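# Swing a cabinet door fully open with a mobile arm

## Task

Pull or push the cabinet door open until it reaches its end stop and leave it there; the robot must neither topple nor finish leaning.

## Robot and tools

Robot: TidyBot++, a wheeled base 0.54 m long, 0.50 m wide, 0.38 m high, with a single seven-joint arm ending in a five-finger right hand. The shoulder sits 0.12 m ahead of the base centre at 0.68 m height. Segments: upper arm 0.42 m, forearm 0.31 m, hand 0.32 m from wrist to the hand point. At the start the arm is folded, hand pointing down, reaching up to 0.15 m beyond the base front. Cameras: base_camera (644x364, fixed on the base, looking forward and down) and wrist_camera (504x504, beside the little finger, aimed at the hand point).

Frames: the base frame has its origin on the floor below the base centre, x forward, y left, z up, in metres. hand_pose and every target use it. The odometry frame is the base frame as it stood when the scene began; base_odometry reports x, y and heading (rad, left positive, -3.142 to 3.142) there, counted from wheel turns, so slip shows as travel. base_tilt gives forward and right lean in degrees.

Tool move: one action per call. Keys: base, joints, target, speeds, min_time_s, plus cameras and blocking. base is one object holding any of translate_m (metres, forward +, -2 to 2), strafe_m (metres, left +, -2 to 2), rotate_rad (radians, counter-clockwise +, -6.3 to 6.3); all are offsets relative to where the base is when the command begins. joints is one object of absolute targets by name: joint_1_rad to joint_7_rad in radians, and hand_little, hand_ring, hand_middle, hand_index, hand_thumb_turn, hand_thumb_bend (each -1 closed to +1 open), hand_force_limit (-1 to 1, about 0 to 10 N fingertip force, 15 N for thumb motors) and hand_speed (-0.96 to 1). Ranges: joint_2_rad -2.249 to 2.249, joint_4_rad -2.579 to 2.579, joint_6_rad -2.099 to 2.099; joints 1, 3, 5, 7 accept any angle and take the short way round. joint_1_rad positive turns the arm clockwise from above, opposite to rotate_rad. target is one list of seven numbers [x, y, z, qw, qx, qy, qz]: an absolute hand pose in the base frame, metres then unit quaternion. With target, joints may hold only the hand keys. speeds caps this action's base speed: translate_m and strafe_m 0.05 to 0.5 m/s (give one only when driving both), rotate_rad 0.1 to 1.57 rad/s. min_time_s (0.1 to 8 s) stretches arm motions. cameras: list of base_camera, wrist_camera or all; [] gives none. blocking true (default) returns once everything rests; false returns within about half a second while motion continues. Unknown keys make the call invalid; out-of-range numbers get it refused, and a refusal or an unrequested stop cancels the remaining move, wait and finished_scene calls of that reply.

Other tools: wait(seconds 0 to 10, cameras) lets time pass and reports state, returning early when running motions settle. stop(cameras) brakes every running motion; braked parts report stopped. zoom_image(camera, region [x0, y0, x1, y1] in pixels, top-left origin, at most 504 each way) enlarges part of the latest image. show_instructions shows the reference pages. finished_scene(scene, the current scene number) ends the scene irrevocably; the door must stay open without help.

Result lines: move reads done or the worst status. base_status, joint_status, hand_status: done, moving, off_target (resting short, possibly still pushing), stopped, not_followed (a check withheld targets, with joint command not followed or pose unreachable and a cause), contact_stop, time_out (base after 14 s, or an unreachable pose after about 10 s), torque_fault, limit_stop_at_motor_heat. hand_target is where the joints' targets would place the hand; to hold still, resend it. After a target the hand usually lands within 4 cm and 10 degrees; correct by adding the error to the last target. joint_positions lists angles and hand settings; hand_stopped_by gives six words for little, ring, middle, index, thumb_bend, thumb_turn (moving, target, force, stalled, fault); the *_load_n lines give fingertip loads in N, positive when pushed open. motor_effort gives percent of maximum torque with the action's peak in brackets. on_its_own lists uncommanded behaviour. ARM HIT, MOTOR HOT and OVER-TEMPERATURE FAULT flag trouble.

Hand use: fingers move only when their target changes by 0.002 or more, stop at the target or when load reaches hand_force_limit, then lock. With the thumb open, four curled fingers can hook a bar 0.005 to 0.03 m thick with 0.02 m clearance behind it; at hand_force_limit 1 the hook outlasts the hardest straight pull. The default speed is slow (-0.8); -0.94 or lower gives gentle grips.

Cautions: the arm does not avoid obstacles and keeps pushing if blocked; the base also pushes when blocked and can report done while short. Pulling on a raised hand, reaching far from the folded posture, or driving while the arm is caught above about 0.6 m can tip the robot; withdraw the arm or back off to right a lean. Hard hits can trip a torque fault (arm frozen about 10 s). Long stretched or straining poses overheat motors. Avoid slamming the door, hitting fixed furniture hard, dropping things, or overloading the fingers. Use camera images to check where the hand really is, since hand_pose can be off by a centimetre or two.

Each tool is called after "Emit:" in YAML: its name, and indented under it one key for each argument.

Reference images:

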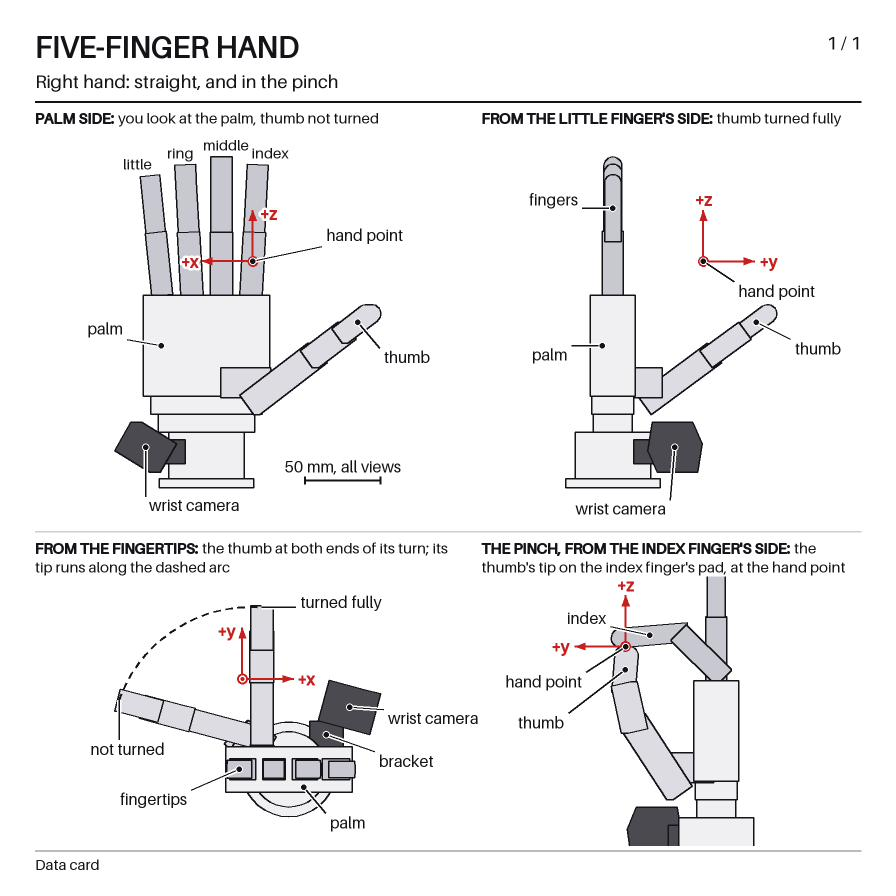

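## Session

Emit:
move:
  joints: {"joint_1_rad":0,"joint_2_rad":-1.2,"joint_3_rad":3.142,"joint_4_rad":-2.03,"joint_5_rad":0,"joint_6_rad":-0.203,"joint_7_rad":-1.832}
  cameras: ["all"]

Scene clock: 3.43 s.
move: done
base_odometry: x=+0.000 y=+0.000 heading=+0.000
base_tilt: forward=+0.1 right=-0.9
base_status: not commanded
joint_positions: joint_1_rad=-0.014 joint_2_rad=-1.182 joint_3_rad=+3.170 joint_4_rad=-2.064 joint_5_rad=+0.021 joint_6_rad=-0.252 joint_7_rad=+4.377 hand_little=+1.000 hand_ring=+1.000 hand_middle=+1.000 hand_index=+1.000 hand_thumb_turn=+1.000 hand_thumb_bend=+1.000 hand_force_limit=+0.000 hand_speed=-0.800
joint_status: all done
hand_stopped_by: target,target,target,target,target,target
little_load_n: 0.0
ring_load_n: 0.0
middle_load_n: 0.0
index_load_n: 0.0
thumb_bend_load_n: 0.0
thumb_turn_load_n: 0.0
motor_effort: joint_1_rad=+0(2) joint_2_rad=+13(15) joint_3_rad=+1(3) joint_4_rad=+14(18) joint_5_rad=+1(1) joint_6_rad=+7(9) joint_7_rad=+0(1)
hand_pose: x=+0.2847 y=-0.0595 z=+1.1328 quat_wxyz=(+0.139, -0.528, +0.097, -0.832) (m; base frame)
hand_target: x=+0.2586 y=-0.0490 z=+1.1725 quat_wxyz=(+0.113, -0.490, +0.065, -0.862) (m; base frame)
hand_status: not commanded
pictures: base_camera, wrist_camera
camera_calibration:
wrist_camera: T_world_to_cam=[[-0.00633819, -0.999894, -0.0131385, -0.0466837], [-0.135595, 0.0138768, -0.990667, 1.15803], [0.990744, -0.00449752, -0.135669, -0.0101741], [0, 0, 0, 1]] pos_world=[0.166808, -0.0627943, 1.14523]

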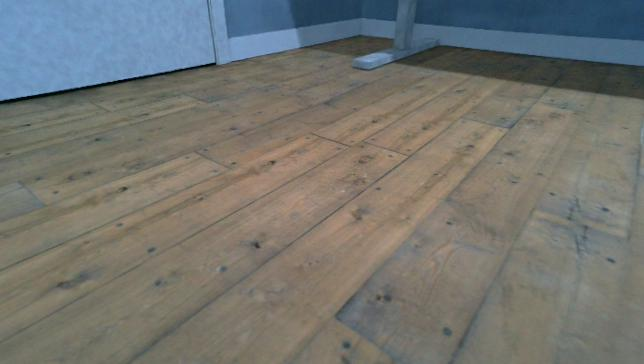

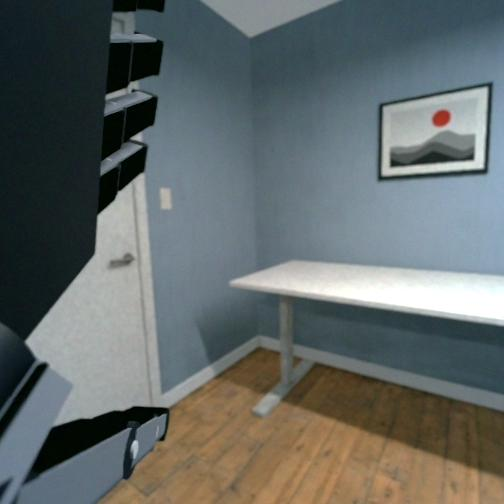

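Emit:
move:
  base: {"rotate_rad":-1.1}
  cameras: ["wrist_camera"]

Emit:
move:
  base: {"rotate_rad":-1.1}
  cameras: ["wrist_camera"]

Scene clock: 11.73 s.
move: done
base_odometry: x=+0.000 y=+0.000 heading=-1.099
base_tilt: forward=+0.1 right=-0.9
base_status: done
joint_positions: joint_1_rad=-0.009 joint_2_rad=-1.182 joint_3_rad=+3.169 joint_4_rad=-2.064 joint_5_rad=+0.021 joint_6_rad=-0.252 joint_7_rad=+4.379 hand_little=+1.000 hand_ring=+1.000 hand_middle=+1.000 hand_index=+1.000 hand_thumb_turn=+1.000 hand_thumb_bend=+1.000 hand_force_limit=+0.000 hand_speed=-0.800
joint_status: not commanded
hand_stopped_by: target,target,target,target,target,target
little_load_n: 0.0
ring_load_n: 0.0
middle_load_n: 0.0
index_load_n: 0.0
thumb_bend_load_n: 0.0
thumb_turn_load_n: 0.0
motor_effort: joint_1_rad=+1(2) joint_2_rad=+13(13) joint_3_rad=+1(2) joint_4_rad=+14(15) joint_5_rad=+0(1) joint_6_rad=+7(8) joint_7_rad=+0(1)
hand_pose: x=+0.2844 y=-0.0597 z=+1.1330 quat_wxyz=(+0.136, -0.528, +0.097, -0.832) (m; base frame)
hand_target: x=+0.2586 y=-0.0490 z=+1.1725 quat_wxyz=(+0.113, -0.490, +0.065, -0.862) (m; base frame)
hand_status: not commanded
pictures: wrist_camera
camera_calibration:
wrist_camera: T_world_to_cam=[[-0.0118986, -0.999885, -0.00938627, -0.0495389], [-0.135519, 0.0109129, -0.990715, 1.15802], [0.990703, -0.0105161, -0.135634, -0.010162], [0, 0, 0, 1]] pos_world=[0.166413, -0.0622774, 1.14543]

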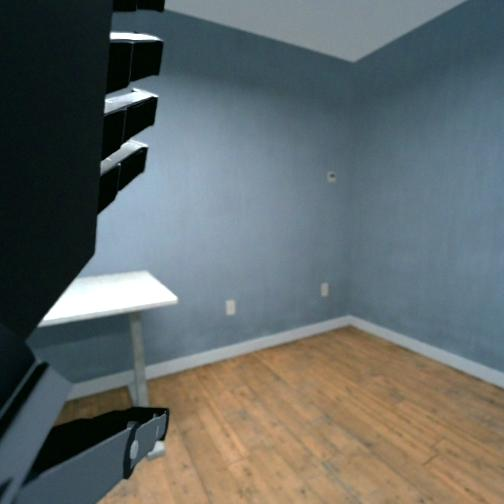

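Scene clock: 13.70 s.
move: done
base_odometry: x=+0.000 y=+0.000 heading=-2.198
base_tilt: forward=+0.1 right=-0.9
base_status: done
joint_positions: joint_1_rad=-0.007 joint_2_rad=-1.182 joint_3_rad=+3.168 joint_4_rad=-2.064 joint_5_rad=+0.021 joint_6_rad=-0.252 joint_7_rad=+4.380 hand_little=+1.000 hand_ring=+1.000 hand_middle=+1.000 hand_index=+1.000 hand_thumb_turn=+1.000 hand_thumb_bend=+1.000 hand_force_limit=+0.000 hand_speed=-0.800
joint_status: not commanded
hand_stopped_by: target,target,target,target,target,target
little_load_n: 0.0
ring_load_n: 0.0
middle_load_n: 0.0
index_load_n: 0.0
thumb_bend_load_n: 0.0
thumb_turn_load_n: 0.0
motor_effort: joint_1_rad=+0(2) joint_2_rad=+13(14) joint_3_rad=+0(2) joint_4_rad=+14(15) joint_5_rad=+1(1) joint_6_rad=+7(9) joint_7_rad=+0(1)
hand_pose: x=+0.2843 y=-0.0598 z=+1.1330 quat_wxyz=(+0.135, -0.528, +0.097, -0.833) (m; base frame)
hand_target: x=+0.2586 y=-0.0490 z=+1.1725 quat_wxyz=(+0.113, -0.490, +0.065, -0.862) (m; base frame)
hand_status: not commanded
pictures: wrist_camera
camera_calibration:
wrist_camera: T_world_to_cam=[[-0.0134462, -0.99987, -0.00888227, -0.0497559], [-0.135503, 0.0106232, -0.99072, 1.15799], [0.990686, -0.0121178, -0.135628, -0.010166], [0, 0, 0, 1]] pos_world=[0.166314, -0.0621742, 1.14543]

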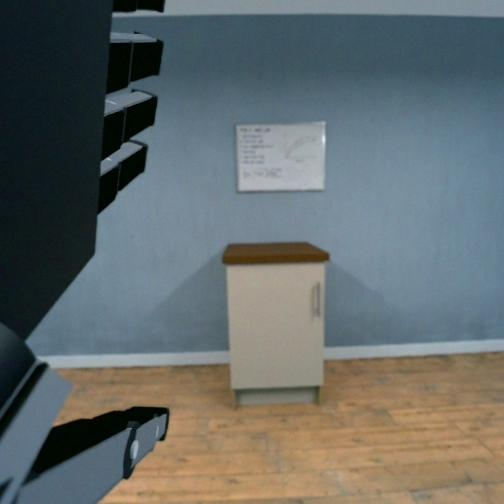

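Emit:
move:
  base: {"translate_m":0.68,"strafe_m":-0.54}
  joints: {"joint_1_rad":0,"joint_2_rad":0.865,"joint_3_rad":3.142,"joint_4_rad":-2.127,"joint_5_rad":0,"joint_6_rad":1.419,"joint_7_rad":1.51,"hand_little":-1,"hand_ring":0,"hand_middle":0,"hand_index":0,"hand_speed":0}
  min_time_s: 3
  cameras: ["all"]

Emit:
zoom_image:
  camera: "base_camera"
  region: [100, 0, 400, 150]

Scene clock: 31.23 s.
move: done
base_odometry: x=-0.836 y=-0.234 heading=-2.198
base_tilt: forward=+0.1 right=-0.9
base_status: done
joint_positions: joint_1_rad=-0.005 joint_2_rad=+0.827 joint_3_rad=+3.162 joint_4_rad=-2.100 joint_5_rad=+0.021 joint_6_rad=+1.369 joint_7_rad=+1.584 hand_little=-1.000 hand_ring=+0.000 hand_middle=+0.000 hand_index=+0.000 hand_thumb_turn=+1.000 hand_thumb_bend=+1.000 hand_force_limit=+0.000 hand_speed=+0.000
joint_status: all done
hand_stopped_by: target,target,target,target,target,target
little_load_n: 0.0
ring_load_n: 0.0
middle_load_n: 0.5
index_load_n: -0.5
thumb_bend_load_n: 0.0
thumb_turn_load_n: 0.0
motor_effort: joint_1_rad=+1(2) joint_2_rad=-30(31) joint_3_rad=+0(3) joint_4_rad=+7(18) joint_5_rad=+0(2) joint_6_rad=+8(10) joint_7_rad=+1(1)
hand_pose: x=+0.8168 y=+0.0627 z=+0.6922 quat_wxyz=(+0.711, -0.016, +0.702, -0.007) (m; base frame)
hand_target: x=+0.8083 y=+0.0594 z=+0.6775 quat_wxyz=(+0.706, +0.021, +0.708, +0.021) (m; base frame)
hand_status: not commanded
pictures: base_camera, wrist_camera
camera_calibration:
wrist_camera: T_world_to_cam=[[-0.00418325, 0.934569, -0.355758, 0.187242], [-0.555207, 0.293719, 0.778122, -0.107202], [0.831702, 0.200774, 0.51765, -0.931765], [0, 0, 0, 1]] pos_world=[0.716215, 0.0435714, 0.632357]

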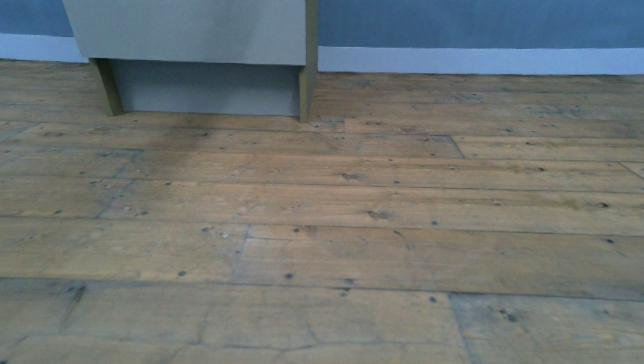

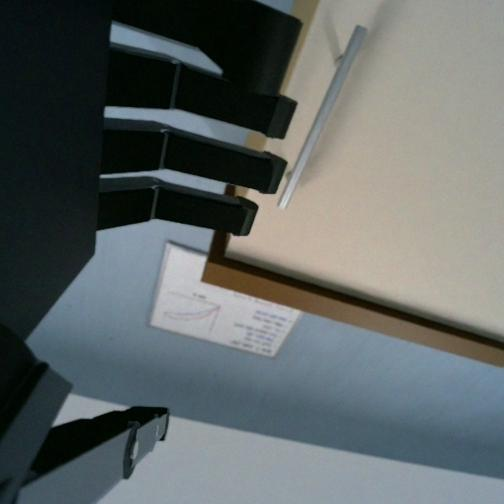

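Scaled by 1.680.

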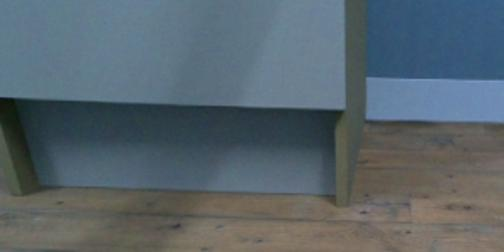

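Emit:
move:
  base: {"translate_m":0.2,"strafe_m":0.03}
  speeds: {"translate_m":0.15}
  cameras: ["all"]

Emit:
zoom_image:
  camera: "wrist_camera"
  region: [180, 160, 420, 400]

Scene clock: 61.43 s.
move: done
base_odometry: x=-0.930 y=-0.414 heading=-2.199
base_tilt: forward=+0.1 right=-0.9
base_status: done
joint_positions: joint_1_rad=-0.005 joint_2_rad=+0.828 joint_3_rad=+3.162 joint_4_rad=-2.105 joint_5_rad=+0.021 joint_6_rad=+1.372 joint_7_rad=+1.582 hand_little=-1.000 hand_ring=+0.000 hand_middle=+0.000 hand_index=+0.000 hand_thumb_turn=+1.000 hand_thumb_bend=+1.000 hand_force_limit=+0.000 hand_speed=+0.000
joint_status: not commanded
hand_stopped_by: target,target,target,target,target,target
little_load_n: 0.0
ring_load_n: 0.0
middle_load_n: 0.0
index_load_n: 0.0
thumb_bend_load_n: 0.0
thumb_turn_load_n: -0.5
motor_effort: joint_1_rad=+0(2) joint_2_rad=-29(31) joint_3_rad=+0(1) joint_4_rad=+7(8) joint_5_rad=+0(1) joint_6_rad=+8(9) joint_7_rad=+0(1)
hand_pose: x=+0.8151 y=+0.0626 z=+0.6902 quat_wxyz=(+0.710, -0.015, +0.704, -0.007) (m; base frame)
hand_target: x=+0.8083 y=+0.0594 z=+0.6775 quat_wxyz=(+0.706, +0.021, +0.708, +0.021) (m; base frame)
hand_status: not commanded
pictures: base_camera, wrist_camera
camera_calibration:
wrist_camera: T_world_to_cam=[[-0.00546543, 0.935179, -0.354133, 0.186524], [-0.552054, 0.29246, 0.780835, -0.110923], [0.83379, 0.199768, 0.514671, -0.928916], [0, 0, 0, 1]] pos_world=[0.714305, 0.0435756, 0.630754]

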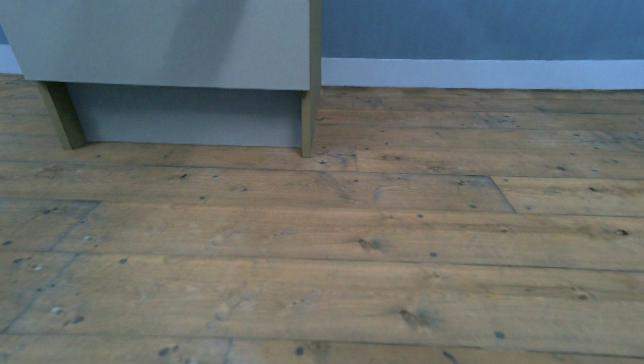

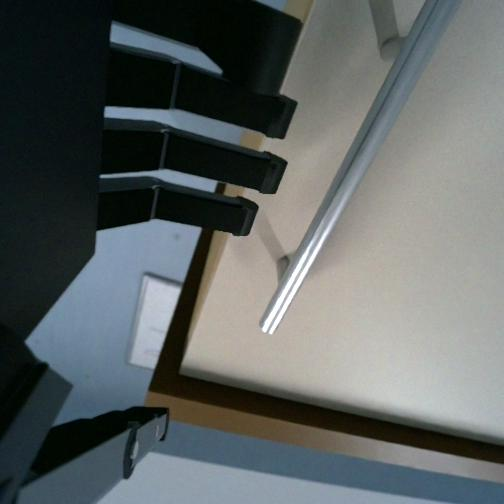

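Scaled by 2.100 from the camera's 504x504 image, which has a finer 720x720 frame.

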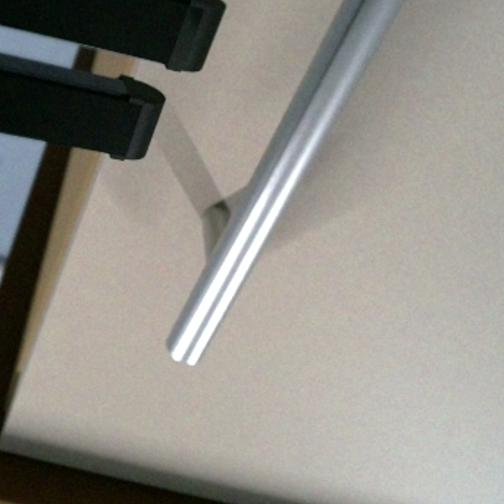

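Emit:
move:
  base: {"translate_m":0.031}
  speeds: {"translate_m":0.05}
  cameras: []

Emit:
move:
  base: {"strafe_m":0.055}
  speeds: {"strafe_m":0.05}
  cameras: ["all"]

Emit:
zoom_image:
  camera: "wrist_camera"
  region: [100, 0, 420, 320]

Scene clock: 74.63 s.
move: done
base_odometry: x=-0.948 y=-0.439 heading=-2.198
base_tilt: forward=+0.1 right=-0.9
base_status: done
joint_positions: joint_1_rad=-0.005 joint_2_rad=+0.829 joint_3_rad=+3.162 joint_4_rad=-2.106 joint_5_rad=+0.021 joint_6_rad=+1.373 joint_7_rad=+1.582 hand_little=-1.000 hand_ring=+0.000 hand_middle=+0.000 hand_index=+0.000 hand_thumb_turn=+1.000 hand_thumb_bend=+1.000 hand_force_limit=+0.000 hand_speed=+0.000
joint_status: not commanded
hand_stopped_by: target,target,target,target,target,target
little_load_n: 0.0
ring_load_n: 0.0
middle_load_n: 0.0
index_load_n: 0.0
thumb_bend_load_n: 0.0
thumb_turn_load_n: 0.0
motor_effort: joint_1_rad=+0(2) joint_2_rad=-29(31) joint_3_rad=+0(1) joint_4_rad=+7(8) joint_5_rad=+1(1) joint_6_rad=+8(9) joint_7_rad=+0(1)
hand_pose: x=+0.8150 y=+0.0624 z=+0.6899 quat_wxyz=(+0.710, -0.015, +0.704, -0.007) (m; base frame)
hand_target: x=+0.8083 y=+0.0594 z=+0.6775 quat_wxyz=(+0.706, +0.021, +0.708, +0.021) (m; base frame)
hand_status: not commanded
pictures: none
No camera images: "cameras" was empty.

Scene clock: 76.20 s.
move: done
base_odometry: x=-0.903 y=-0.471 heading=-2.198
base_tilt: forward=+0.1 right=-0.9
base_status: done
joint_positions: joint_1_rad=-0.004 joint_2_rad=+0.829 joint_3_rad=+3.162 joint_4_rad=-2.106 joint_5_rad=+0.021 joint_6_rad=+1.373 joint_7_rad=+1.582 hand_little=-1.000 hand_ring=+0.000 hand_middle=+0.000 hand_index=+0.000 hand_thumb_turn=+1.000 hand_thumb_bend=+1.000 hand_force_limit=+0.000 hand_speed=+0.000
joint_status: not commanded
hand_stopped_by: target,target,target,target,target,target
little_load_n: 0.0
ring_load_n: 0.0
middle_load_n: 0.0
index_load_n: 0.5
thumb_bend_load_n: 0.0
thumb_turn_load_n: -0.5
motor_effort: joint_1_rad=+1(3) joint_2_rad=-30(30) joint_3_rad=+1(2) joint_4_rad=+7(8) joint_5_rad=+0(1) joint_6_rad=+8(9) joint_7_rad=+0(1)
hand_pose: x=+0.8151 y=+0.0618 z=+0.6899 quat_wxyz=(+0.710, -0.014, +0.704, -0.007) (m; base frame)
hand_target: x=+0.8083 y=+0.0594 z=+0.6775 quat_wxyz=(+0.706, +0.021, +0.708, +0.021) (m; base frame)
hand_status: not commanded
pictures: base_camera, wrist_camera
camera_calibration:
wrist_camera: T_world_to_cam=[[-0.00445998, 0.935343, -0.353713, 0.186081], [-0.551512, 0.292757, 0.781107, -0.111112], [0.834155, 0.198561, 0.514547, -0.928667], [0, 0, 0, 1]] pos_world=[0.714202, 0.0428765, 0.630453]

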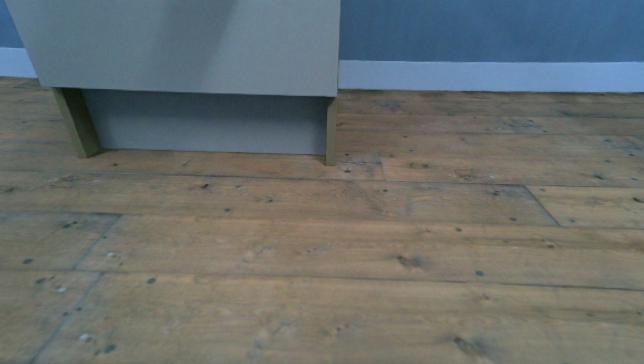

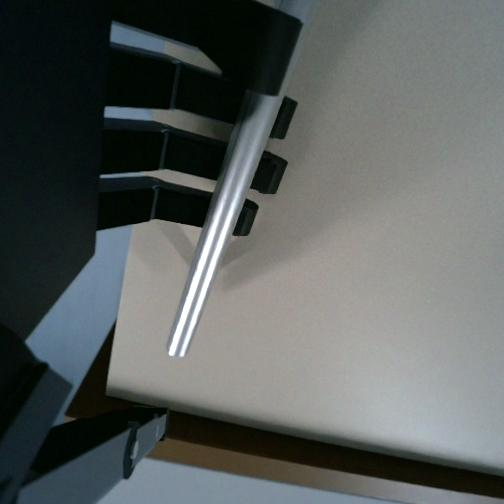

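Scaled by 1.575 from the camera's 504x504 image, which has a finer 720x720 frame.

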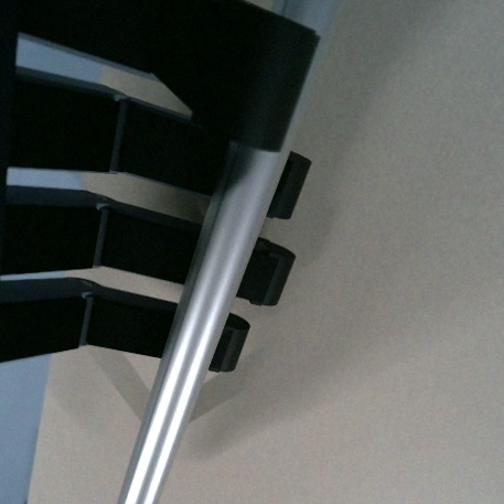

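Emit:
move:
  joints: {"hand_ring":-0.38,"hand_middle":-0.38,"hand_index":-0.38,"hand_speed":-0.85,"hand_force_limit":0}
  cameras: []

Emit:
move:
  base: {"translate_m":-0.102,"strafe_m":0.23,"rotate_rad":-0.25}
  speeds: {"translate_m":0.1,"rotate_rad":0.1}
  cameras: ["all"]

Scene clock: 95.00 s.
move: off_target
base_odometry: x=-0.903 y=-0.471 heading=-2.198
base_tilt: forward=+0.2 right=-0.9
base_status: not commanded
joint_positions: joint_1_rad=-0.003 joint_2_rad=+0.830 joint_3_rad=+3.161 joint_4_rad=-2.106 joint_5_rad=+0.021 joint_6_rad=+1.373 joint_7_rad=+1.581 hand_little=-1.000 hand_ring=-0.346 hand_middle=-0.379 hand_index=-0.380 hand_thumb_turn=+1.000 hand_thumb_bend=+1.000 hand_force_limit=+0.000 hand_speed=-0.850
joint_status: hand_ring off_target (ended at -0.346, target -0.380); the others done
hand_stopped_by: target,force,target,target,target,target
little_load_n: 0.0
ring_load_n: 0.0
middle_load_n: 3.5
index_load_n: 3.0
thumb_bend_load_n: 0.0
thumb_turn_load_n: 0.0
motor_effort: joint_1_rad=+2(4) joint_2_rad=-31(32) joint_3_rad=+1(2) joint_4_rad=+5(7) joint_5_rad=+0(2) joint_6_rad=+9(10) joint_7_rad=+0(0)
hand_pose: x=+0.8151 y=+0.0614 z=+0.6897 quat_wxyz=(+0.710, -0.014, +0.704, -0.007) (m; base frame)
hand_target: x=+0.8083 y=+0.0594 z=+0.6775 quat_wxyz=(+0.706, +0.021, +0.708, +0.021) (m; base frame)
hand_status: not commanded
pictures: none
No camera images: "cameras" was empty.

Scene clock: 98.03 s.
move: done
base_odometry: x=-0.657 y=-0.524 heading=-2.449
base_tilt: forward=+0.1 right=-0.9
base_status: done
joint_positions: joint_1_rad=-0.001 joint_2_rad=+0.830 joint_3_rad=+3.157 joint_4_rad=-2.106 joint_5_rad=+0.017 joint_6_rad=+1.374 joint_7_rad=+1.581 hand_little=-1.000 hand_ring=-0.346 hand_middle=-0.379 hand_index=-0.380 hand_thumb_turn=+1.000 hand_thumb_bend=+1.000 hand_force_limit=+0.000 hand_speed=-0.850
joint_status: not commanded
hand_stopped_by: target,force,target,target,target,target
little_load_n: -1.0
ring_load_n: 0.0
middle_load_n: 1.5
index_load_n: 1.5
thumb_bend_load_n: 0.0
thumb_turn_load_n: 0.0
motor_effort: joint_1_rad=+0(4) joint_2_rad=-30(32) joint_3_rad=+1(3) joint_4_rad=+6(7) joint_5_rad=+1(3) joint_6_rad=+9(10) joint_7_rad=+0(1)
hand_pose: x=+0.8152 y=+0.0609 z=+0.6899 quat_wxyz=(+0.710, -0.011, +0.704, -0.006) (m; base frame)
hand_target: x=+0.8083 y=+0.0594 z=+0.6775 quat_wxyz=(+0.706, +0.021, +0.708, +0.021) (m; base frame)
hand_status: not commanded
pictures: base_camera, wrist_camera
camera_calibration:
wrist_camera: T_world_to_cam=[[-0.00128705, 0.937242, -0.348677, 0.180695], [-0.550541, 0.290415, 0.782665, -0.112496], [0.834807, 0.192968, 0.515616, -0.929552], [0, 0, 0, 1]] pos_world=[0.714296, 0.0426894, 0.630343]

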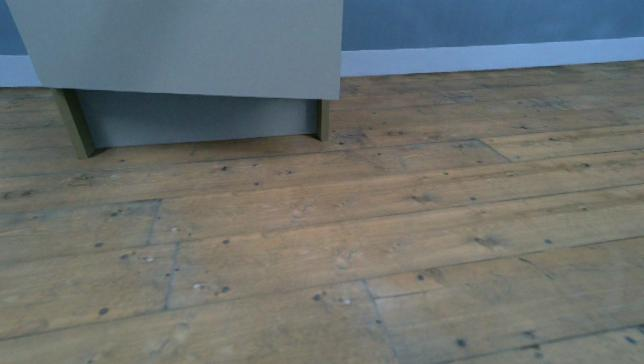

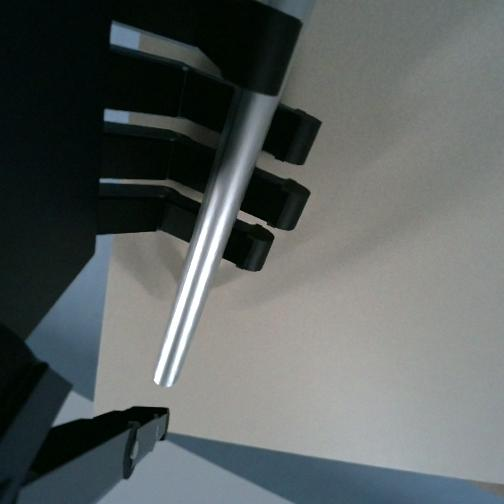

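Emit:
move:
  base: {"translate_m":-0.102,"strafe_m":0.226,"rotate_rad":-0.25}
  speeds: {"translate_m":0.12,"rotate_rad":0.12}
  cameras: []

Emit:
move:
  base: {"translate_m":-0.102,"strafe_m":0.226,"rotate_rad":-0.25}
  speeds: {"translate_m":0.12,"rotate_rad":0.12}
  cameras: ["all"]

Scene clock: 105.27 s.
move: done
base_odometry: x=-0.434 y=-0.633 heading=-2.700
base_tilt: forward=+0.1 right=-0.9
base_status: done
joint_positions: joint_1_rad=+0.003 joint_2_rad=+0.830 joint_3_rad=+3.155 joint_4_rad=-2.107 joint_5_rad=+0.013 joint_6_rad=+1.374 joint_7_rad=+1.581 hand_little=-1.000 hand_ring=-0.346 hand_middle=-0.379 hand_index=-0.380 hand_thumb_turn=+1.000 hand_thumb_bend=+1.000 hand_force_limit=+0.000 hand_speed=-0.850
joint_status: not commanded
hand_stopped_by: target,force,target,target,target,target
little_load_n: 0.0
ring_load_n: 0.0
middle_load_n: 0.0
index_load_n: 0.0
thumb_bend_load_n: 0.0
thumb_turn_load_n: 0.0
motor_effort: joint_1_rad=+1(4) joint_2_rad=-30(31) joint_3_rad=+1(3) joint_4_rad=+7(8) joint_5_rad=+0(4) joint_6_rad=+8(9) joint_7_rad=+0(1)
hand_pose: x=+0.8151 y=+0.0579 z=+0.6896 quat_wxyz=(+0.710, -0.008, +0.704, -0.007) (m; base frame)
hand_target: x=+0.8083 y=+0.0594 z=+0.6775 quat_wxyz=(+0.706, +0.021, +0.708, +0.021) (m; base frame)
hand_status: not commanded
pictures: none
No camera images: "cameras" was empty.

Scene clock: 107.83 s.
move: done
base_odometry: x=-0.245 y=-0.794 heading=-2.950
base_tilt: forward=+0.1 right=-0.9
base_status: done
joint_positions: joint_1_rad=+0.006 joint_2_rad=+0.830 joint_3_rad=+3.155 joint_4_rad=-2.109 joint_5_rad=+0.011 joint_6_rad=+1.375 joint_7_rad=+1.580 hand_little=-1.000 hand_ring=-0.346 hand_middle=-0.379 hand_index=-0.380 hand_thumb_turn=+1.000 hand_thumb_bend=+1.000 hand_force_limit=+0.000 hand_speed=-0.850
joint_status: not commanded
hand_stopped_by: target,force,target,target,target,target
little_load_n: -0.5
ring_load_n: 0.0
middle_load_n: 0.0
index_load_n: 0.0
thumb_bend_load_n: 0.0
thumb_turn_load_n: 0.0
motor_effort: joint_1_rad=-1(3) joint_2_rad=-30(31) joint_3_rad=+0(3) joint_4_rad=+7(9) joint_5_rad=+1(5) joint_6_rad=+8(9) joint_7_rad=+0(1)
hand_pose: x=+0.8149 y=+0.0552 z=+0.6889 quat_wxyz=(+0.709, -0.006, +0.705, -0.009) (m; base frame)
hand_target: x=+0.8083 y=+0.0594 z=+0.6775 quat_wxyz=(+0.706, +0.021, +0.708, +0.021) (m; base frame)
hand_status: not commanded
pictures: base_camera, wrist_camera
camera_calibration:
wrist_camera: T_world_to_cam=[[0.00816082, 0.93835, -0.345591, 0.175803], [-0.545196, 0.293893, 0.785104, -0.116472], [0.838269, 0.182008, 0.513983, -0.928703], [0, 0, 0, 1]] pos_world=[0.713568, 0.0382966, 0.629536]

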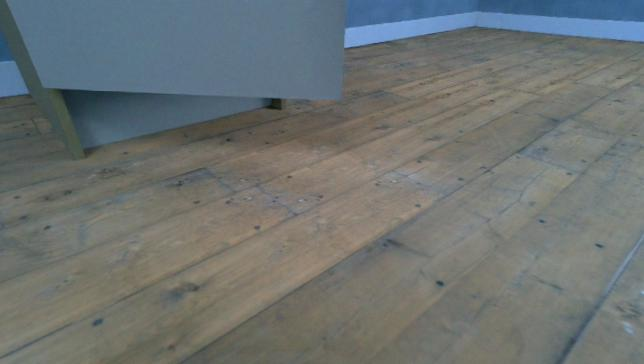

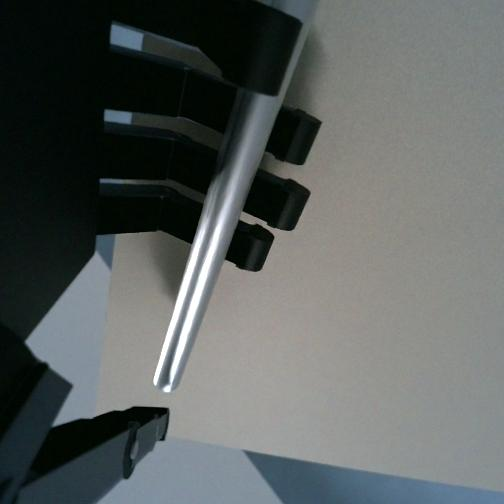

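Emit:
move:
  base: {"translate_m":-0.103,"strafe_m":0.22,"rotate_rad":-0.25}
  speeds: {"translate_m":0.12,"rotate_rad":0.12}
  cameras: []

Emit:
move:
  base: {"translate_m":-0.103,"strafe_m":0.22,"rotate_rad":-0.25}
  speeds: {"translate_m":0.12,"rotate_rad":0.12}
  cameras: ["all"]

Scene clock: 118.20 s.
move: done
base_odometry: x=-0.102 y=-0.990 heading=+3.082
base_tilt: forward=+0.1 right=-0.9
base_status: done
joint_positions: joint_1_rad=+0.005 joint_2_rad=+0.831 joint_3_rad=+3.155 joint_4_rad=-2.110 joint_5_rad=+0.011 joint_6_rad=+1.375 joint_7_rad=+1.580 hand_little=-1.000 hand_ring=-0.346 hand_middle=-0.379 hand_index=-0.380 hand_thumb_turn=+1.000 hand_thumb_bend=+1.000 hand_force_limit=+0.000 hand_speed=-0.850
joint_status: not commanded
hand_stopped_by: target,force,target,target,target,target
little_load_n: 0.0
ring_load_n: 0.0
middle_load_n: 0.0
index_load_n: 0.0
thumb_bend_load_n: 0.0
thumb_turn_load_n: 0.0
motor_effort: joint_1_rad=+0(3) joint_2_rad=-30(30) joint_3_rad=+0(2) joint_4_rad=+7(9) joint_5_rad=+0(3) joint_6_rad=+8(9) joint_7_rad=+0(1)
hand_pose: x=+0.8146 y=+0.0559 z=+0.6885 quat_wxyz=(+0.709, -0.007, +0.705, -0.009) (m; base frame)
hand_target: x=+0.8083 y=+0.0594 z=+0.6775 quat_wxyz=(+0.706, +0.021, +0.708, +0.021) (m; base frame)
hand_status: not commanded
pictures: none
No camera images: "cameras" was empty.

Scene clock: 120.80 s.
move: done
base_odometry: x=-0.012 y=-1.216 heading=+2.832
base_tilt: forward=+0.1 right=-0.9
base_status: done
joint_positions: joint_1_rad=+0.004 joint_2_rad=+0.831 joint_3_rad=+3.155 joint_4_rad=-2.111 joint_5_rad=+0.011 joint_6_rad=+1.375 joint_7_rad=+1.580 hand_little=-1.000 hand_ring=-0.346 hand_middle=-0.379 hand_index=-0.380 hand_thumb_turn=+1.000 hand_thumb_bend=+1.000 hand_force_limit=+0.000 hand_speed=-0.850
joint_status: not commanded
hand_stopped_by: target,force,target,target,target,target
little_load_n: 0.0
ring_load_n: 0.0
middle_load_n: 0.0
index_load_n: 0.0
thumb_bend_load_n: 0.0
thumb_turn_load_n: 0.0
motor_effort: joint_1_rad=+0(4) joint_2_rad=-30(30) joint_3_rad=+0(2) joint_4_rad=+7(9) joint_5_rad=+1(1) joint_6_rad=+8(9) joint_7_rad=+0(0)
hand_pose: x=+0.8144 y=+0.0566 z=+0.6883 quat_wxyz=(+0.709, -0.007, +0.705, -0.008) (m; base frame)
hand_target: x=+0.8083 y=+0.0594 z=+0.6775 quat_wxyz=(+0.706, +0.021, +0.708, +0.021) (m; base frame)
hand_status: not commanded
pictures: base_camera, wrist_camera
camera_calibration:
wrist_camera: T_world_to_cam=[[0.00591811, 0.938389, -0.345529, 0.176101], [-0.544813, 0.292775, 0.785787, -0.117441], [0.838536, 0.183599, 0.51298, -0.92792], [0, 0, 0, 1]] pos_world=[0.713069, 0.0394969, 0.629136]

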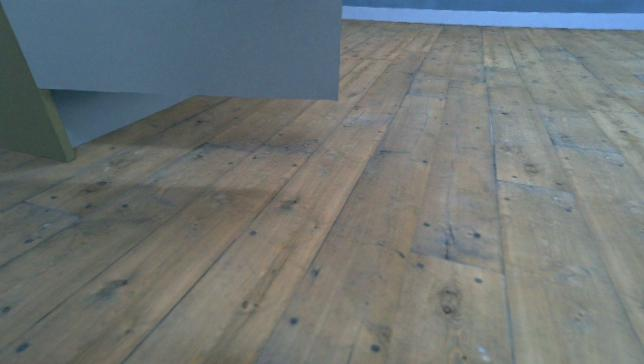

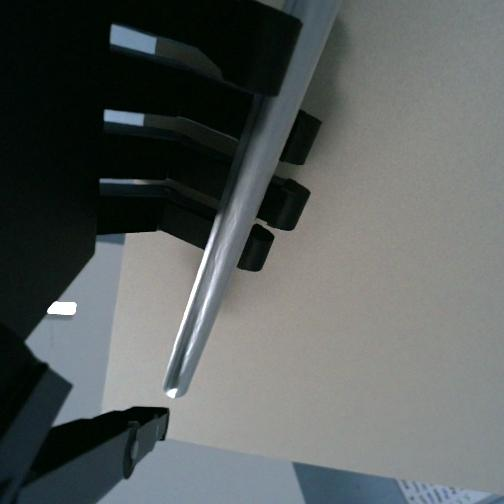

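Emit:
move:
  base: {"translate_m":-0.103,"strafe_m":0.224,"rotate_rad":-0.25}
  speeds: {"translate_m":0.12,"rotate_rad":0.12}
  cameras: ["wrist_camera"]

Emit:
move:
  base: {"translate_m":-0.029,"strafe_m":0.062,"rotate_rad":-0.07}
  speeds: {"translate_m":0.08,"rotate_rad":0.1}
  cameras: ["all"]

Scene clock: 129.23 s.
move: done
base_odometry: x=+0.017 y=-1.461 heading=+2.581
base_tilt: forward=+0.1 right=-0.9
base_status: done
joint_positions: joint_1_rad=+0.003 joint_2_rad=+0.831 joint_3_rad=+3.155 joint_4_rad=-2.111 joint_5_rad=+0.011 joint_6_rad=+1.375 joint_7_rad=+1.580 hand_little=-1.000 hand_ring=-0.346 hand_middle=-0.379 hand_index=-0.380 hand_thumb_turn=+1.000 hand_thumb_bend=+1.000 hand_force_limit=+0.000 hand_speed=-0.850
joint_status: not commanded
hand_stopped_by: target,force,target,target,target,target
little_load_n: 0.0
ring_load_n: 0.0
middle_load_n: 0.0
index_load_n: 0.0
thumb_bend_load_n: -0.5
thumb_turn_load_n: 0.0
motor_effort: joint_1_rad=+1(3) joint_2_rad=-30(30) joint_3_rad=+1(2) joint_4_rad=+7(8) joint_5_rad=+0(1) joint_6_rad=+9(9) joint_7_rad=+0(1)
hand_pose: x=+0.8142 y=+0.0573 z=+0.6882 quat_wxyz=(+0.709, -0.007, +0.706, -0.008) (m; base frame)
hand_target: x=+0.8083 y=+0.0594 z=+0.6775 quat_wxyz=(+0.706, +0.021, +0.708, +0.021) (m; base frame)
hand_status: not commanded
pictures: wrist_camera
camera_calibration:
wrist_camera: T_world_to_cam=[[0.00477826, 0.938402, -0.345511, 0.176305], [-0.544845, 0.292169, 0.78599, -0.117673], [0.838523, 0.184495, 0.51268, -0.927733], [0, 0, 0, 1]] pos_world=[0.71297, 0.0400971, 0.629036]

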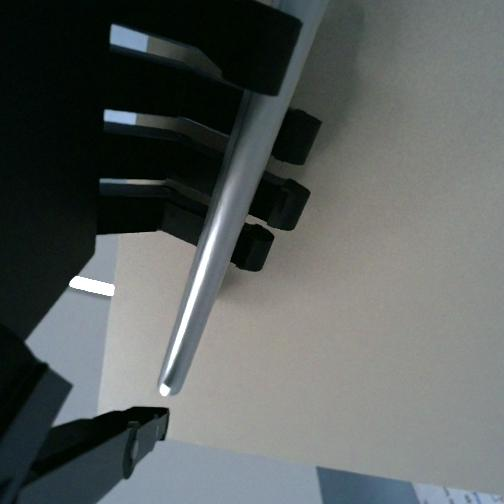

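Scene clock: 130.60 s.
move: done
base_odometry: x=+0.009 y=-1.529 heading=+2.510
base_tilt: forward=+0.1 right=-0.9
base_status: done
joint_positions: joint_1_rad=+0.003 joint_2_rad=+0.831 joint_3_rad=+3.155 joint_4_rad=-2.111 joint_5_rad=+0.008 joint_6_rad=+1.375 joint_7_rad=+1.580 hand_little=-1.000 hand_ring=-0.346 hand_middle=-0.379 hand_index=-0.380 hand_thumb_turn=+1.000 hand_thumb_bend=+1.000 hand_force_limit=+0.000 hand_speed=-0.850
joint_status: not commanded
hand_stopped_by: target,force,target,target,target,target
little_load_n: 0.0
ring_load_n: 0.0
middle_load_n: 0.0
index_load_n: 0.0
thumb_bend_load_n: -0.5
thumb_turn_load_n: 0.0
motor_effort: joint_1_rad=+0(3) joint_2_rad=-29(30) joint_3_rad=+0(3) joint_4_rad=+7(8) joint_5_rad=+1(4) joint_6_rad=+7(9) joint_7_rad=+0(1)
hand_pose: x=+0.8144 y=+0.0563 z=+0.6882 quat_wxyz=(+0.709, -0.006, +0.706, -0.009) (m; base frame)
hand_target: x=+0.8083 y=+0.0594 z=+0.6775 quat_wxyz=(+0.706, +0.021, +0.708, +0.021) (m; base frame)
hand_status: not commanded
pictures: base_camera, wrist_camera
camera_calibration:
wrist_camera: T_world_to_cam=[[0.0075181, 0.938634, -0.344834, 0.17457], [-0.544049, 0.293178, 0.786166, -0.118135], [0.83902, 0.181696, 0.512867, -0.928045], [0, 0, 0, 1]] pos_world=[0.713065, 0.0393986, 0.629034]

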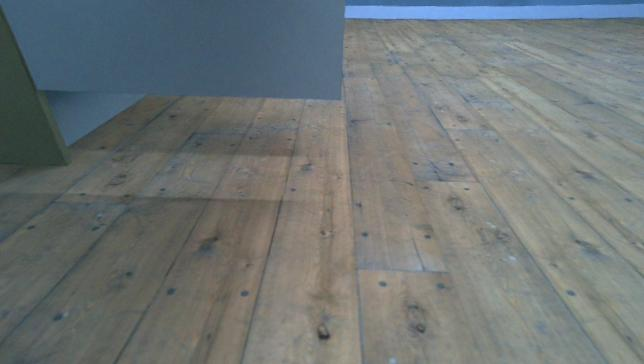

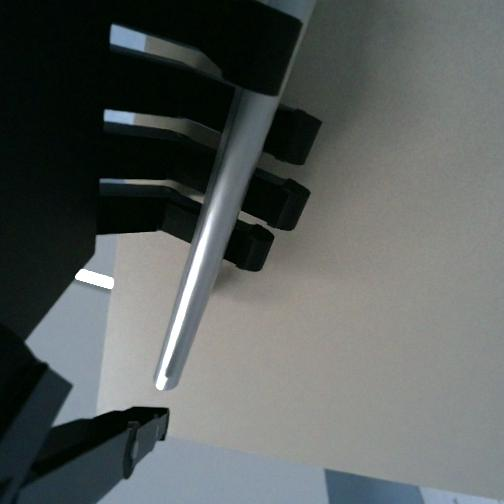

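Emit:
move:
  base: {"translate_m":-0.021,"strafe_m":0.045,"rotate_rad":-0.05}
  speeds: {"translate_m":0.06,"rotate_rad":0.1}
  cameras: ["wrist_camera"]

Scene clock: 144.07 s.
move: done
base_odometry: x=-0.001 y=-1.578 heading=+2.460
base_tilt: forward=+0.1 right=-0.9
base_status: done
joint_positions: joint_1_rad=+0.006 joint_2_rad=+0.831 joint_3_rad=+3.155 joint_4_rad=-2.111 joint_5_rad=+0.006 joint_6_rad=+1.375 joint_7_rad=+1.580 hand_little=-1.000 hand_ring=-0.346 hand_middle=-0.379 hand_index=-0.380 hand_thumb_turn=+1.000 hand_thumb_bend=+1.000 hand_force_limit=+0.000 hand_speed=-0.850
joint_status: not commanded
hand_stopped_by: target,force,target,target,target,target
little_load_n: -0.5
ring_load_n: 0.0
middle_load_n: 0.0
index_load_n: 0.0
thumb_bend_load_n: 0.0
thumb_turn_load_n: 0.0
motor_effort: joint_1_rad=+0(4) joint_2_rad=-30(31) joint_3_rad=+0(3) joint_4_rad=+7(9) joint_5_rad=+1(6) joint_6_rad=+8(9) joint_7_rad=+1(1)
hand_pose: x=+0.8146 y=+0.0535 z=+0.6883 quat_wxyz=(+0.709, -0.004, +0.706, -0.010) (m; base frame)
hand_target: x=+0.8083 y=+0.0594 z=+0.6775 quat_wxyz=(+0.706, +0.021, +0.708, +0.021) (m; base frame)
hand_status: not commanded
pictures: wrist_camera
camera_calibration:
wrist_camera: T_world_to_cam=[[0.0124601, 0.938943, -0.343847, 0.172475], [-0.542481, 0.295215, 0.786487, -0.118835], [0.839976, 0.176731, 0.513037, -0.928324], [0, 0, 0, 1]] pos_world=[0.713155, 0.0372009, 0.629032]

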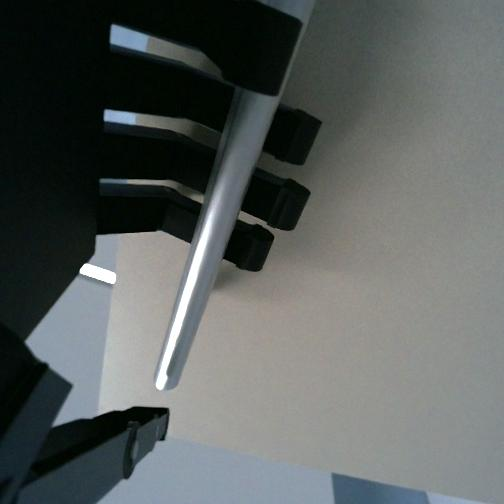

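Emit:
move:
  base: {"translate_m":-0.021,"strafe_m":0.04,"rotate_rad":-0.05}
  speeds: {"translate_m":0.06,"rotate_rad":0.1}
  cameras: ["all"]

Scene clock: 148.63 s.
move: done
base_odometry: x=-0.010 y=-1.622 heading=+2.409
base_tilt: forward=+0.1 right=-0.9
base_status: done
joint_positions: joint_1_rad=+0.003 joint_2_rad=+0.831 joint_3_rad=+3.154 joint_4_rad=-2.111 joint_5_rad=+0.006 joint_6_rad=+1.375 joint_7_rad=+1.580 hand_little=-1.000 hand_ring=-0.346 hand_middle=-0.379 hand_index=-0.380 hand_thumb_turn=+1.000 hand_thumb_bend=+1.000 hand_force_limit=+0.000 hand_speed=-0.850
joint_status: not commanded
hand_stopped_by: target,force,target,target,target,target
little_load_n: -0.5
ring_load_n: 0.0
middle_load_n: 0.0
index_load_n: 0.0
thumb_bend_load_n: 0.0
thumb_turn_load_n: 0.0
motor_effort: joint_1_rad=+1(3) joint_2_rad=-29(31) joint_3_rad=+0(2) joint_4_rad=+7(8) joint_5_rad=+1(2) joint_6_rad=+8(9) joint_7_rad=+0(0)
hand_pose: x=+0.8145 y=+0.0553 z=+0.6882 quat_wxyz=(+0.709, -0.005, +0.706, -0.009) (m; base frame)
hand_target: x=+0.8083 y=+0.0594 z=+0.6775 quat_wxyz=(+0.706, +0.021, +0.708, +0.021) (m; base frame)
hand_status: not commanded
pictures: base_camera, wrist_camera
camera_calibration:
wrist_camera: T_world_to_cam=[[0.0101192, 0.938994, -0.343786, 0.172603], [-0.543275, 0.293798, 0.78647, -0.118727], [0.839494, 0.178812, 0.513105, -0.928307], [0, 0, 0, 1]] pos_world=[0.713059, 0.0388012, 0.629032]

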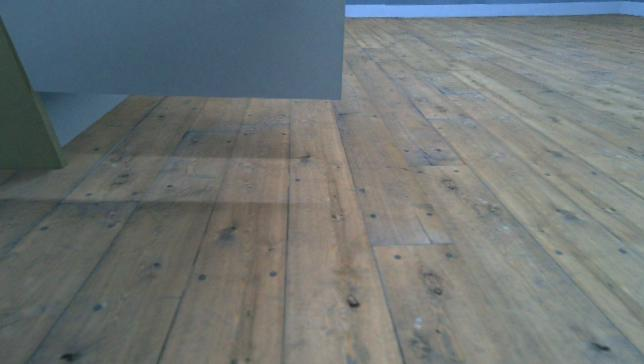

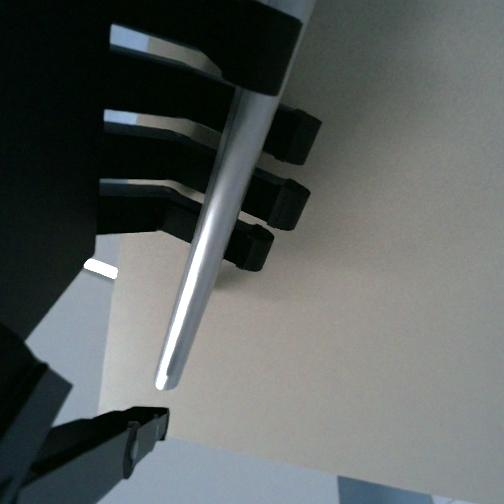

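Emit:
move:
  base: {"translate_m":-0.025,"strafe_m":0.051,"rotate_rad":-0.06}
  speeds: {"translate_m":0.06,"rotate_rad":0.1}
  cameras: ["wrist_camera"]

Scene clock: 153.83 s.
move: done
base_odometry: x=-0.025 y=-1.676 heading=+2.349
base_tilt: forward=+0.2 right=-0.9
base_status: done
joint_positions: joint_1_rad=+0.002 joint_2_rad=+0.868 joint_3_rad=+3.153 joint_4_rad=-2.040 joint_5_rad=-0.006 joint_6_rad=+1.375 joint_7_rad=+1.580 hand_little=-1.000 hand_ring=-0.346 hand_middle=-0.377 hand_index=-0.377 hand_thumb_turn=+1.000 hand_thumb_bend=+1.000 hand_force_limit=+0.000 hand_speed=-0.850
joint_status: not commanded
hand_stopped_by: target,force,target,target,target,target
little_load_n: 0.0
ring_load_n: 0.0
middle_load_n: 21.5
index_load_n: 34.5
thumb_bend_load_n: 0.0
thumb_turn_load_n: 0.0
motor_effort: joint_1_rad=+1(6) joint_2_rad=-37(40) joint_3_rad=-1(3) joint_4_rad=-9(12) joint_5_rad=+4(7) joint_6_rad=+19(23) joint_7_rad=-1(2)
hand_pose: x=+0.8344 y=+0.0528 z=+0.6897 quat_wxyz=(+0.720, +0.000, +0.694, -0.012) (m; base frame)
hand_target: x=+0.8083 y=+0.0594 z=+0.6775 quat_wxyz=(+0.706, +0.021, +0.708, +0.021) (m; base frame)
hand_status: not commanded
pictures: wrist_camera
camera_calibration:
wrist_camera: T_world_to_cam=[[0.0301383, 0.939778, -0.340454, 0.156171], [-0.566606, 0.29666, 0.768733, -0.0767032], [0.823438, 0.169735, 0.541425, -0.951003], [0, 0, 0, 1]] pos_world=[0.734925, 0.0374074, 0.62703]

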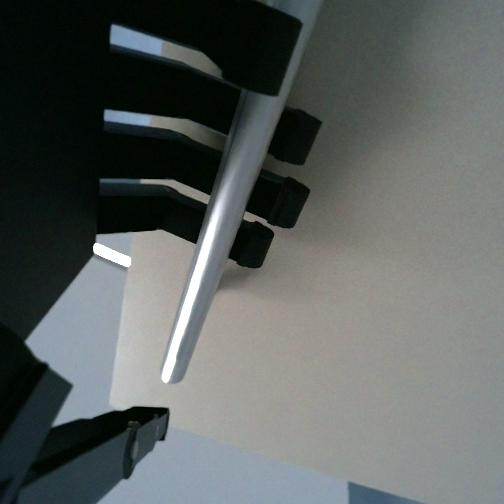

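Emit:
move:
  base: {"translate_m":0.02}
  speeds: {"translate_m":0.05}
  joints: {"hand_ring":0,"hand_middle":0,"hand_index":0,"hand_speed":-0.5}
  cameras: ["wrist_camera"]

Scene clock: 159.73 s.
move: done
base_odometry: x=-0.039 y=-1.662 heading=+2.349
base_tilt: forward=+0.1 right=-0.9
base_status: done
joint_positions: joint_1_rad=+0.002 joint_2_rad=+0.861 joint_3_rad=+3.153 joint_4_rad=-2.123 joint_5_rad=-0.005 joint_6_rad=+1.422 joint_7_rad=+1.574 hand_little=-1.000 hand_ring=+0.000 hand_middle=+0.000 hand_index=+0.000 hand_thumb_turn=+1.000 hand_thumb_bend=+1.000 hand_force_limit=+0.000 hand_speed=-0.500
joint_status: all done
hand_stopped_by: target,target,target,target,target,target
little_load_n: 0.0
ring_load_n: 0.0
middle_load_n: 0.0
index_load_n: 0.0
thumb_bend_load_n: 0.0
thumb_turn_load_n: -0.5
motor_effort: joint_1_rad=+1(3) joint_2_rad=-28(39) joint_3_rad=+1(2) joint_4_rad=+7(10) joint_5_rad=+0(3) joint_6_rad=+8(21) joint_7_rad=+0(2)
hand_pose: x=+0.8103 y=+0.0532 z=+0.6786 quat_wxyz=(+0.710, +0.001, +0.704, -0.009) (m; base frame)
hand_target: x=+0.8083 y=+0.0594 z=+0.6775 quat_wxyz=(+0.706, +0.021, +0.708, +0.021) (m; base frame)
hand_status: not commanded
pictures: wrist_camera
camera_calibration:
wrist_camera: T_world_to_cam=[[0.0197249, 0.941675, -0.335944, 0.158063], [-0.545095, 0.291807, 0.785952, -0.110819], [0.838142, 0.167619, 0.519058, -0.921898], [0, 0, 0, 1]] pos_world=[0.709157, 0.0380212, 0.618717]

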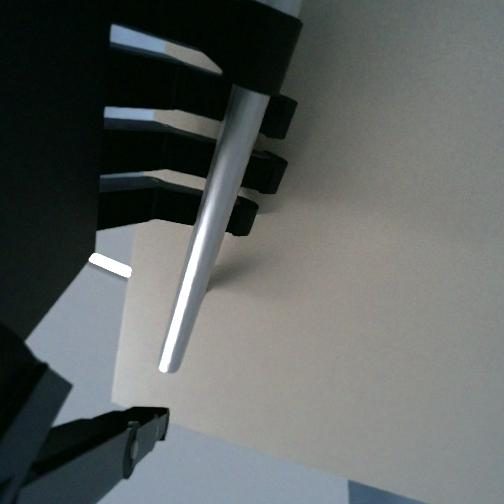

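Emit:
move:
  base: {"strafe_m":-0.08}
  speeds: {"strafe_m":0.1}
  cameras: ["wrist_camera"]

Emit:
move:
  base: {"translate_m":-0.35}
  speeds: {"translate_m":0.3}
  cameras: ["all"]

Scene clock: 166.30 s.
move: done
base_odometry: x=+0.018 y=-1.606 heading=+2.349
base_tilt: forward=+0.1 right=-0.9
base_status: done
joint_positions: joint_1_rad=+0.002 joint_2_rad=+0.861 joint_3_rad=+3.153 joint_4_rad=-2.123 joint_5_rad=-0.005 joint_6_rad=+1.422 joint_7_rad=+1.574 hand_little=-1.000 hand_ring=+0.000 hand_middle=+0.000 hand_index=+0.000 hand_thumb_turn=+1.000 hand_thumb_bend=+1.000 hand_force_limit=+0.000 hand_speed=-0.500
joint_status: not commanded
hand_stopped_by: target,target,target,target,target,target
little_load_n: 0.0
ring_load_n: 0.0
middle_load_n: 0.0
index_load_n: 0.0
thumb_bend_load_n: 0.0
thumb_turn_load_n: 0.0
motor_effort: joint_1_rad=+0(3) joint_2_rad=-30(30) joint_3_rad=+0(2) joint_4_rad=+6(7) joint_5_rad=+1(1) joint_6_rad=+8(9) joint_7_rad=+0(1)
hand_pose: x=+0.8103 y=+0.0532 z=+0.6786 quat_wxyz=(+0.710, +0.001, +0.704, -0.009) (m; base frame)
hand_target: x=+0.8083 y=+0.0594 z=+0.6775 quat_wxyz=(+0.706, +0.021, +0.708, +0.021) (m; base frame)
hand_status: not commanded
pictures: wrist_camera
camera_calibration:
wrist_camera: T_world_to_cam=[[0.0198041, 0.941691, -0.335896, 0.157976], [-0.54507, 0.291813, 0.785967, -0.110846], [0.838156, 0.167521, 0.519067, -0.921909], [0, 0, 0, 1]] pos_world=[0.709157, 0.0380213, 0.618717]

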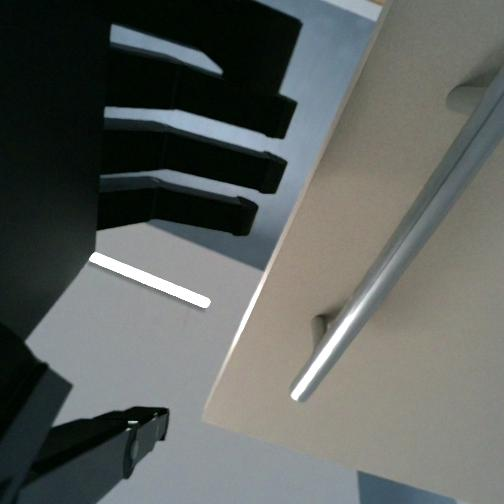

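Scene clock: 168.27 s.
move: done
base_odometry: x=+0.264 y=-1.855 heading=+2.349
base_tilt: forward=+0.1 right=-0.9
base_status: done
joint_positions: joint_1_rad=+0.002 joint_2_rad=+0.861 joint_3_rad=+3.153 joint_4_rad=-2.123 joint_5_rad=-0.005 joint_6_rad=+1.422 joint_7_rad=+1.574 hand_little=-1.000 hand_ring=+0.000 hand_middle=+0.000 hand_index=+0.000 hand_thumb_turn=+1.000 hand_thumb_bend=+1.000 hand_force_limit=+0.000 hand_speed=-0.500
joint_status: not commanded
hand_stopped_by: target,target,target,target,target,target
little_load_n: 0.0
ring_load_n: 0.0
middle_load_n: 0.0
index_load_n: 0.0
thumb_bend_load_n: -0.5
thumb_turn_load_n: 0.0
motor_effort: joint_1_rad=+1(2) joint_2_rad=-29(31) joint_3_rad=+0(1) joint_4_rad=+6(8) joint_5_rad=+0(1) joint_6_rad=+8(9) joint_7_rad=+0(1)
hand_pose: x=+0.8103 y=+0.0534 z=+0.6786 quat_wxyz=(+0.710, +0.001, +0.704, -0.009) (m; base frame)
hand_target: x=+0.8083 y=+0.0594 z=+0.6775 quat_wxyz=(+0.706, +0.021, +0.708, +0.021) (m; base frame)
hand_status: not commanded
pictures: base_camera, wrist_camera
camera_calibration:
wrist_camera: T_world_to_cam=[[0.0195168, 0.941672, -0.335964, 0.158035], [-0.545192, 0.291697, 0.785925, -0.110787], [0.838084, 0.167826, 0.519085, -0.921915], [0, 0, 0, 1]] pos_world=[0.709158, 0.0382211, 0.618717]

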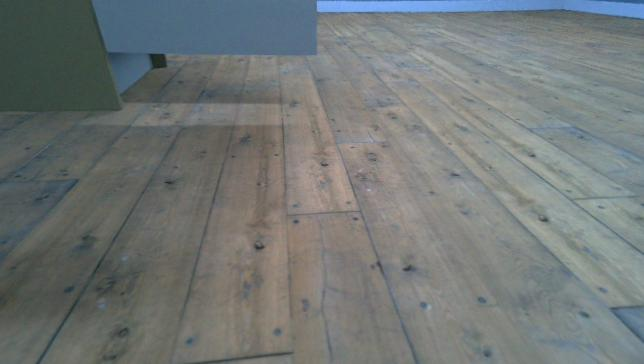

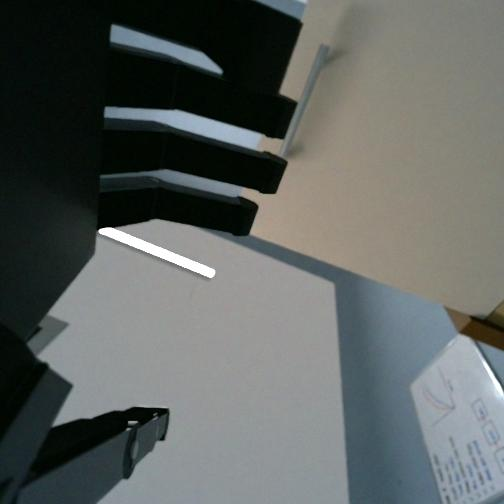

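Emit:
finished_scene:
  scene: 2

The scene is finished: the task was done.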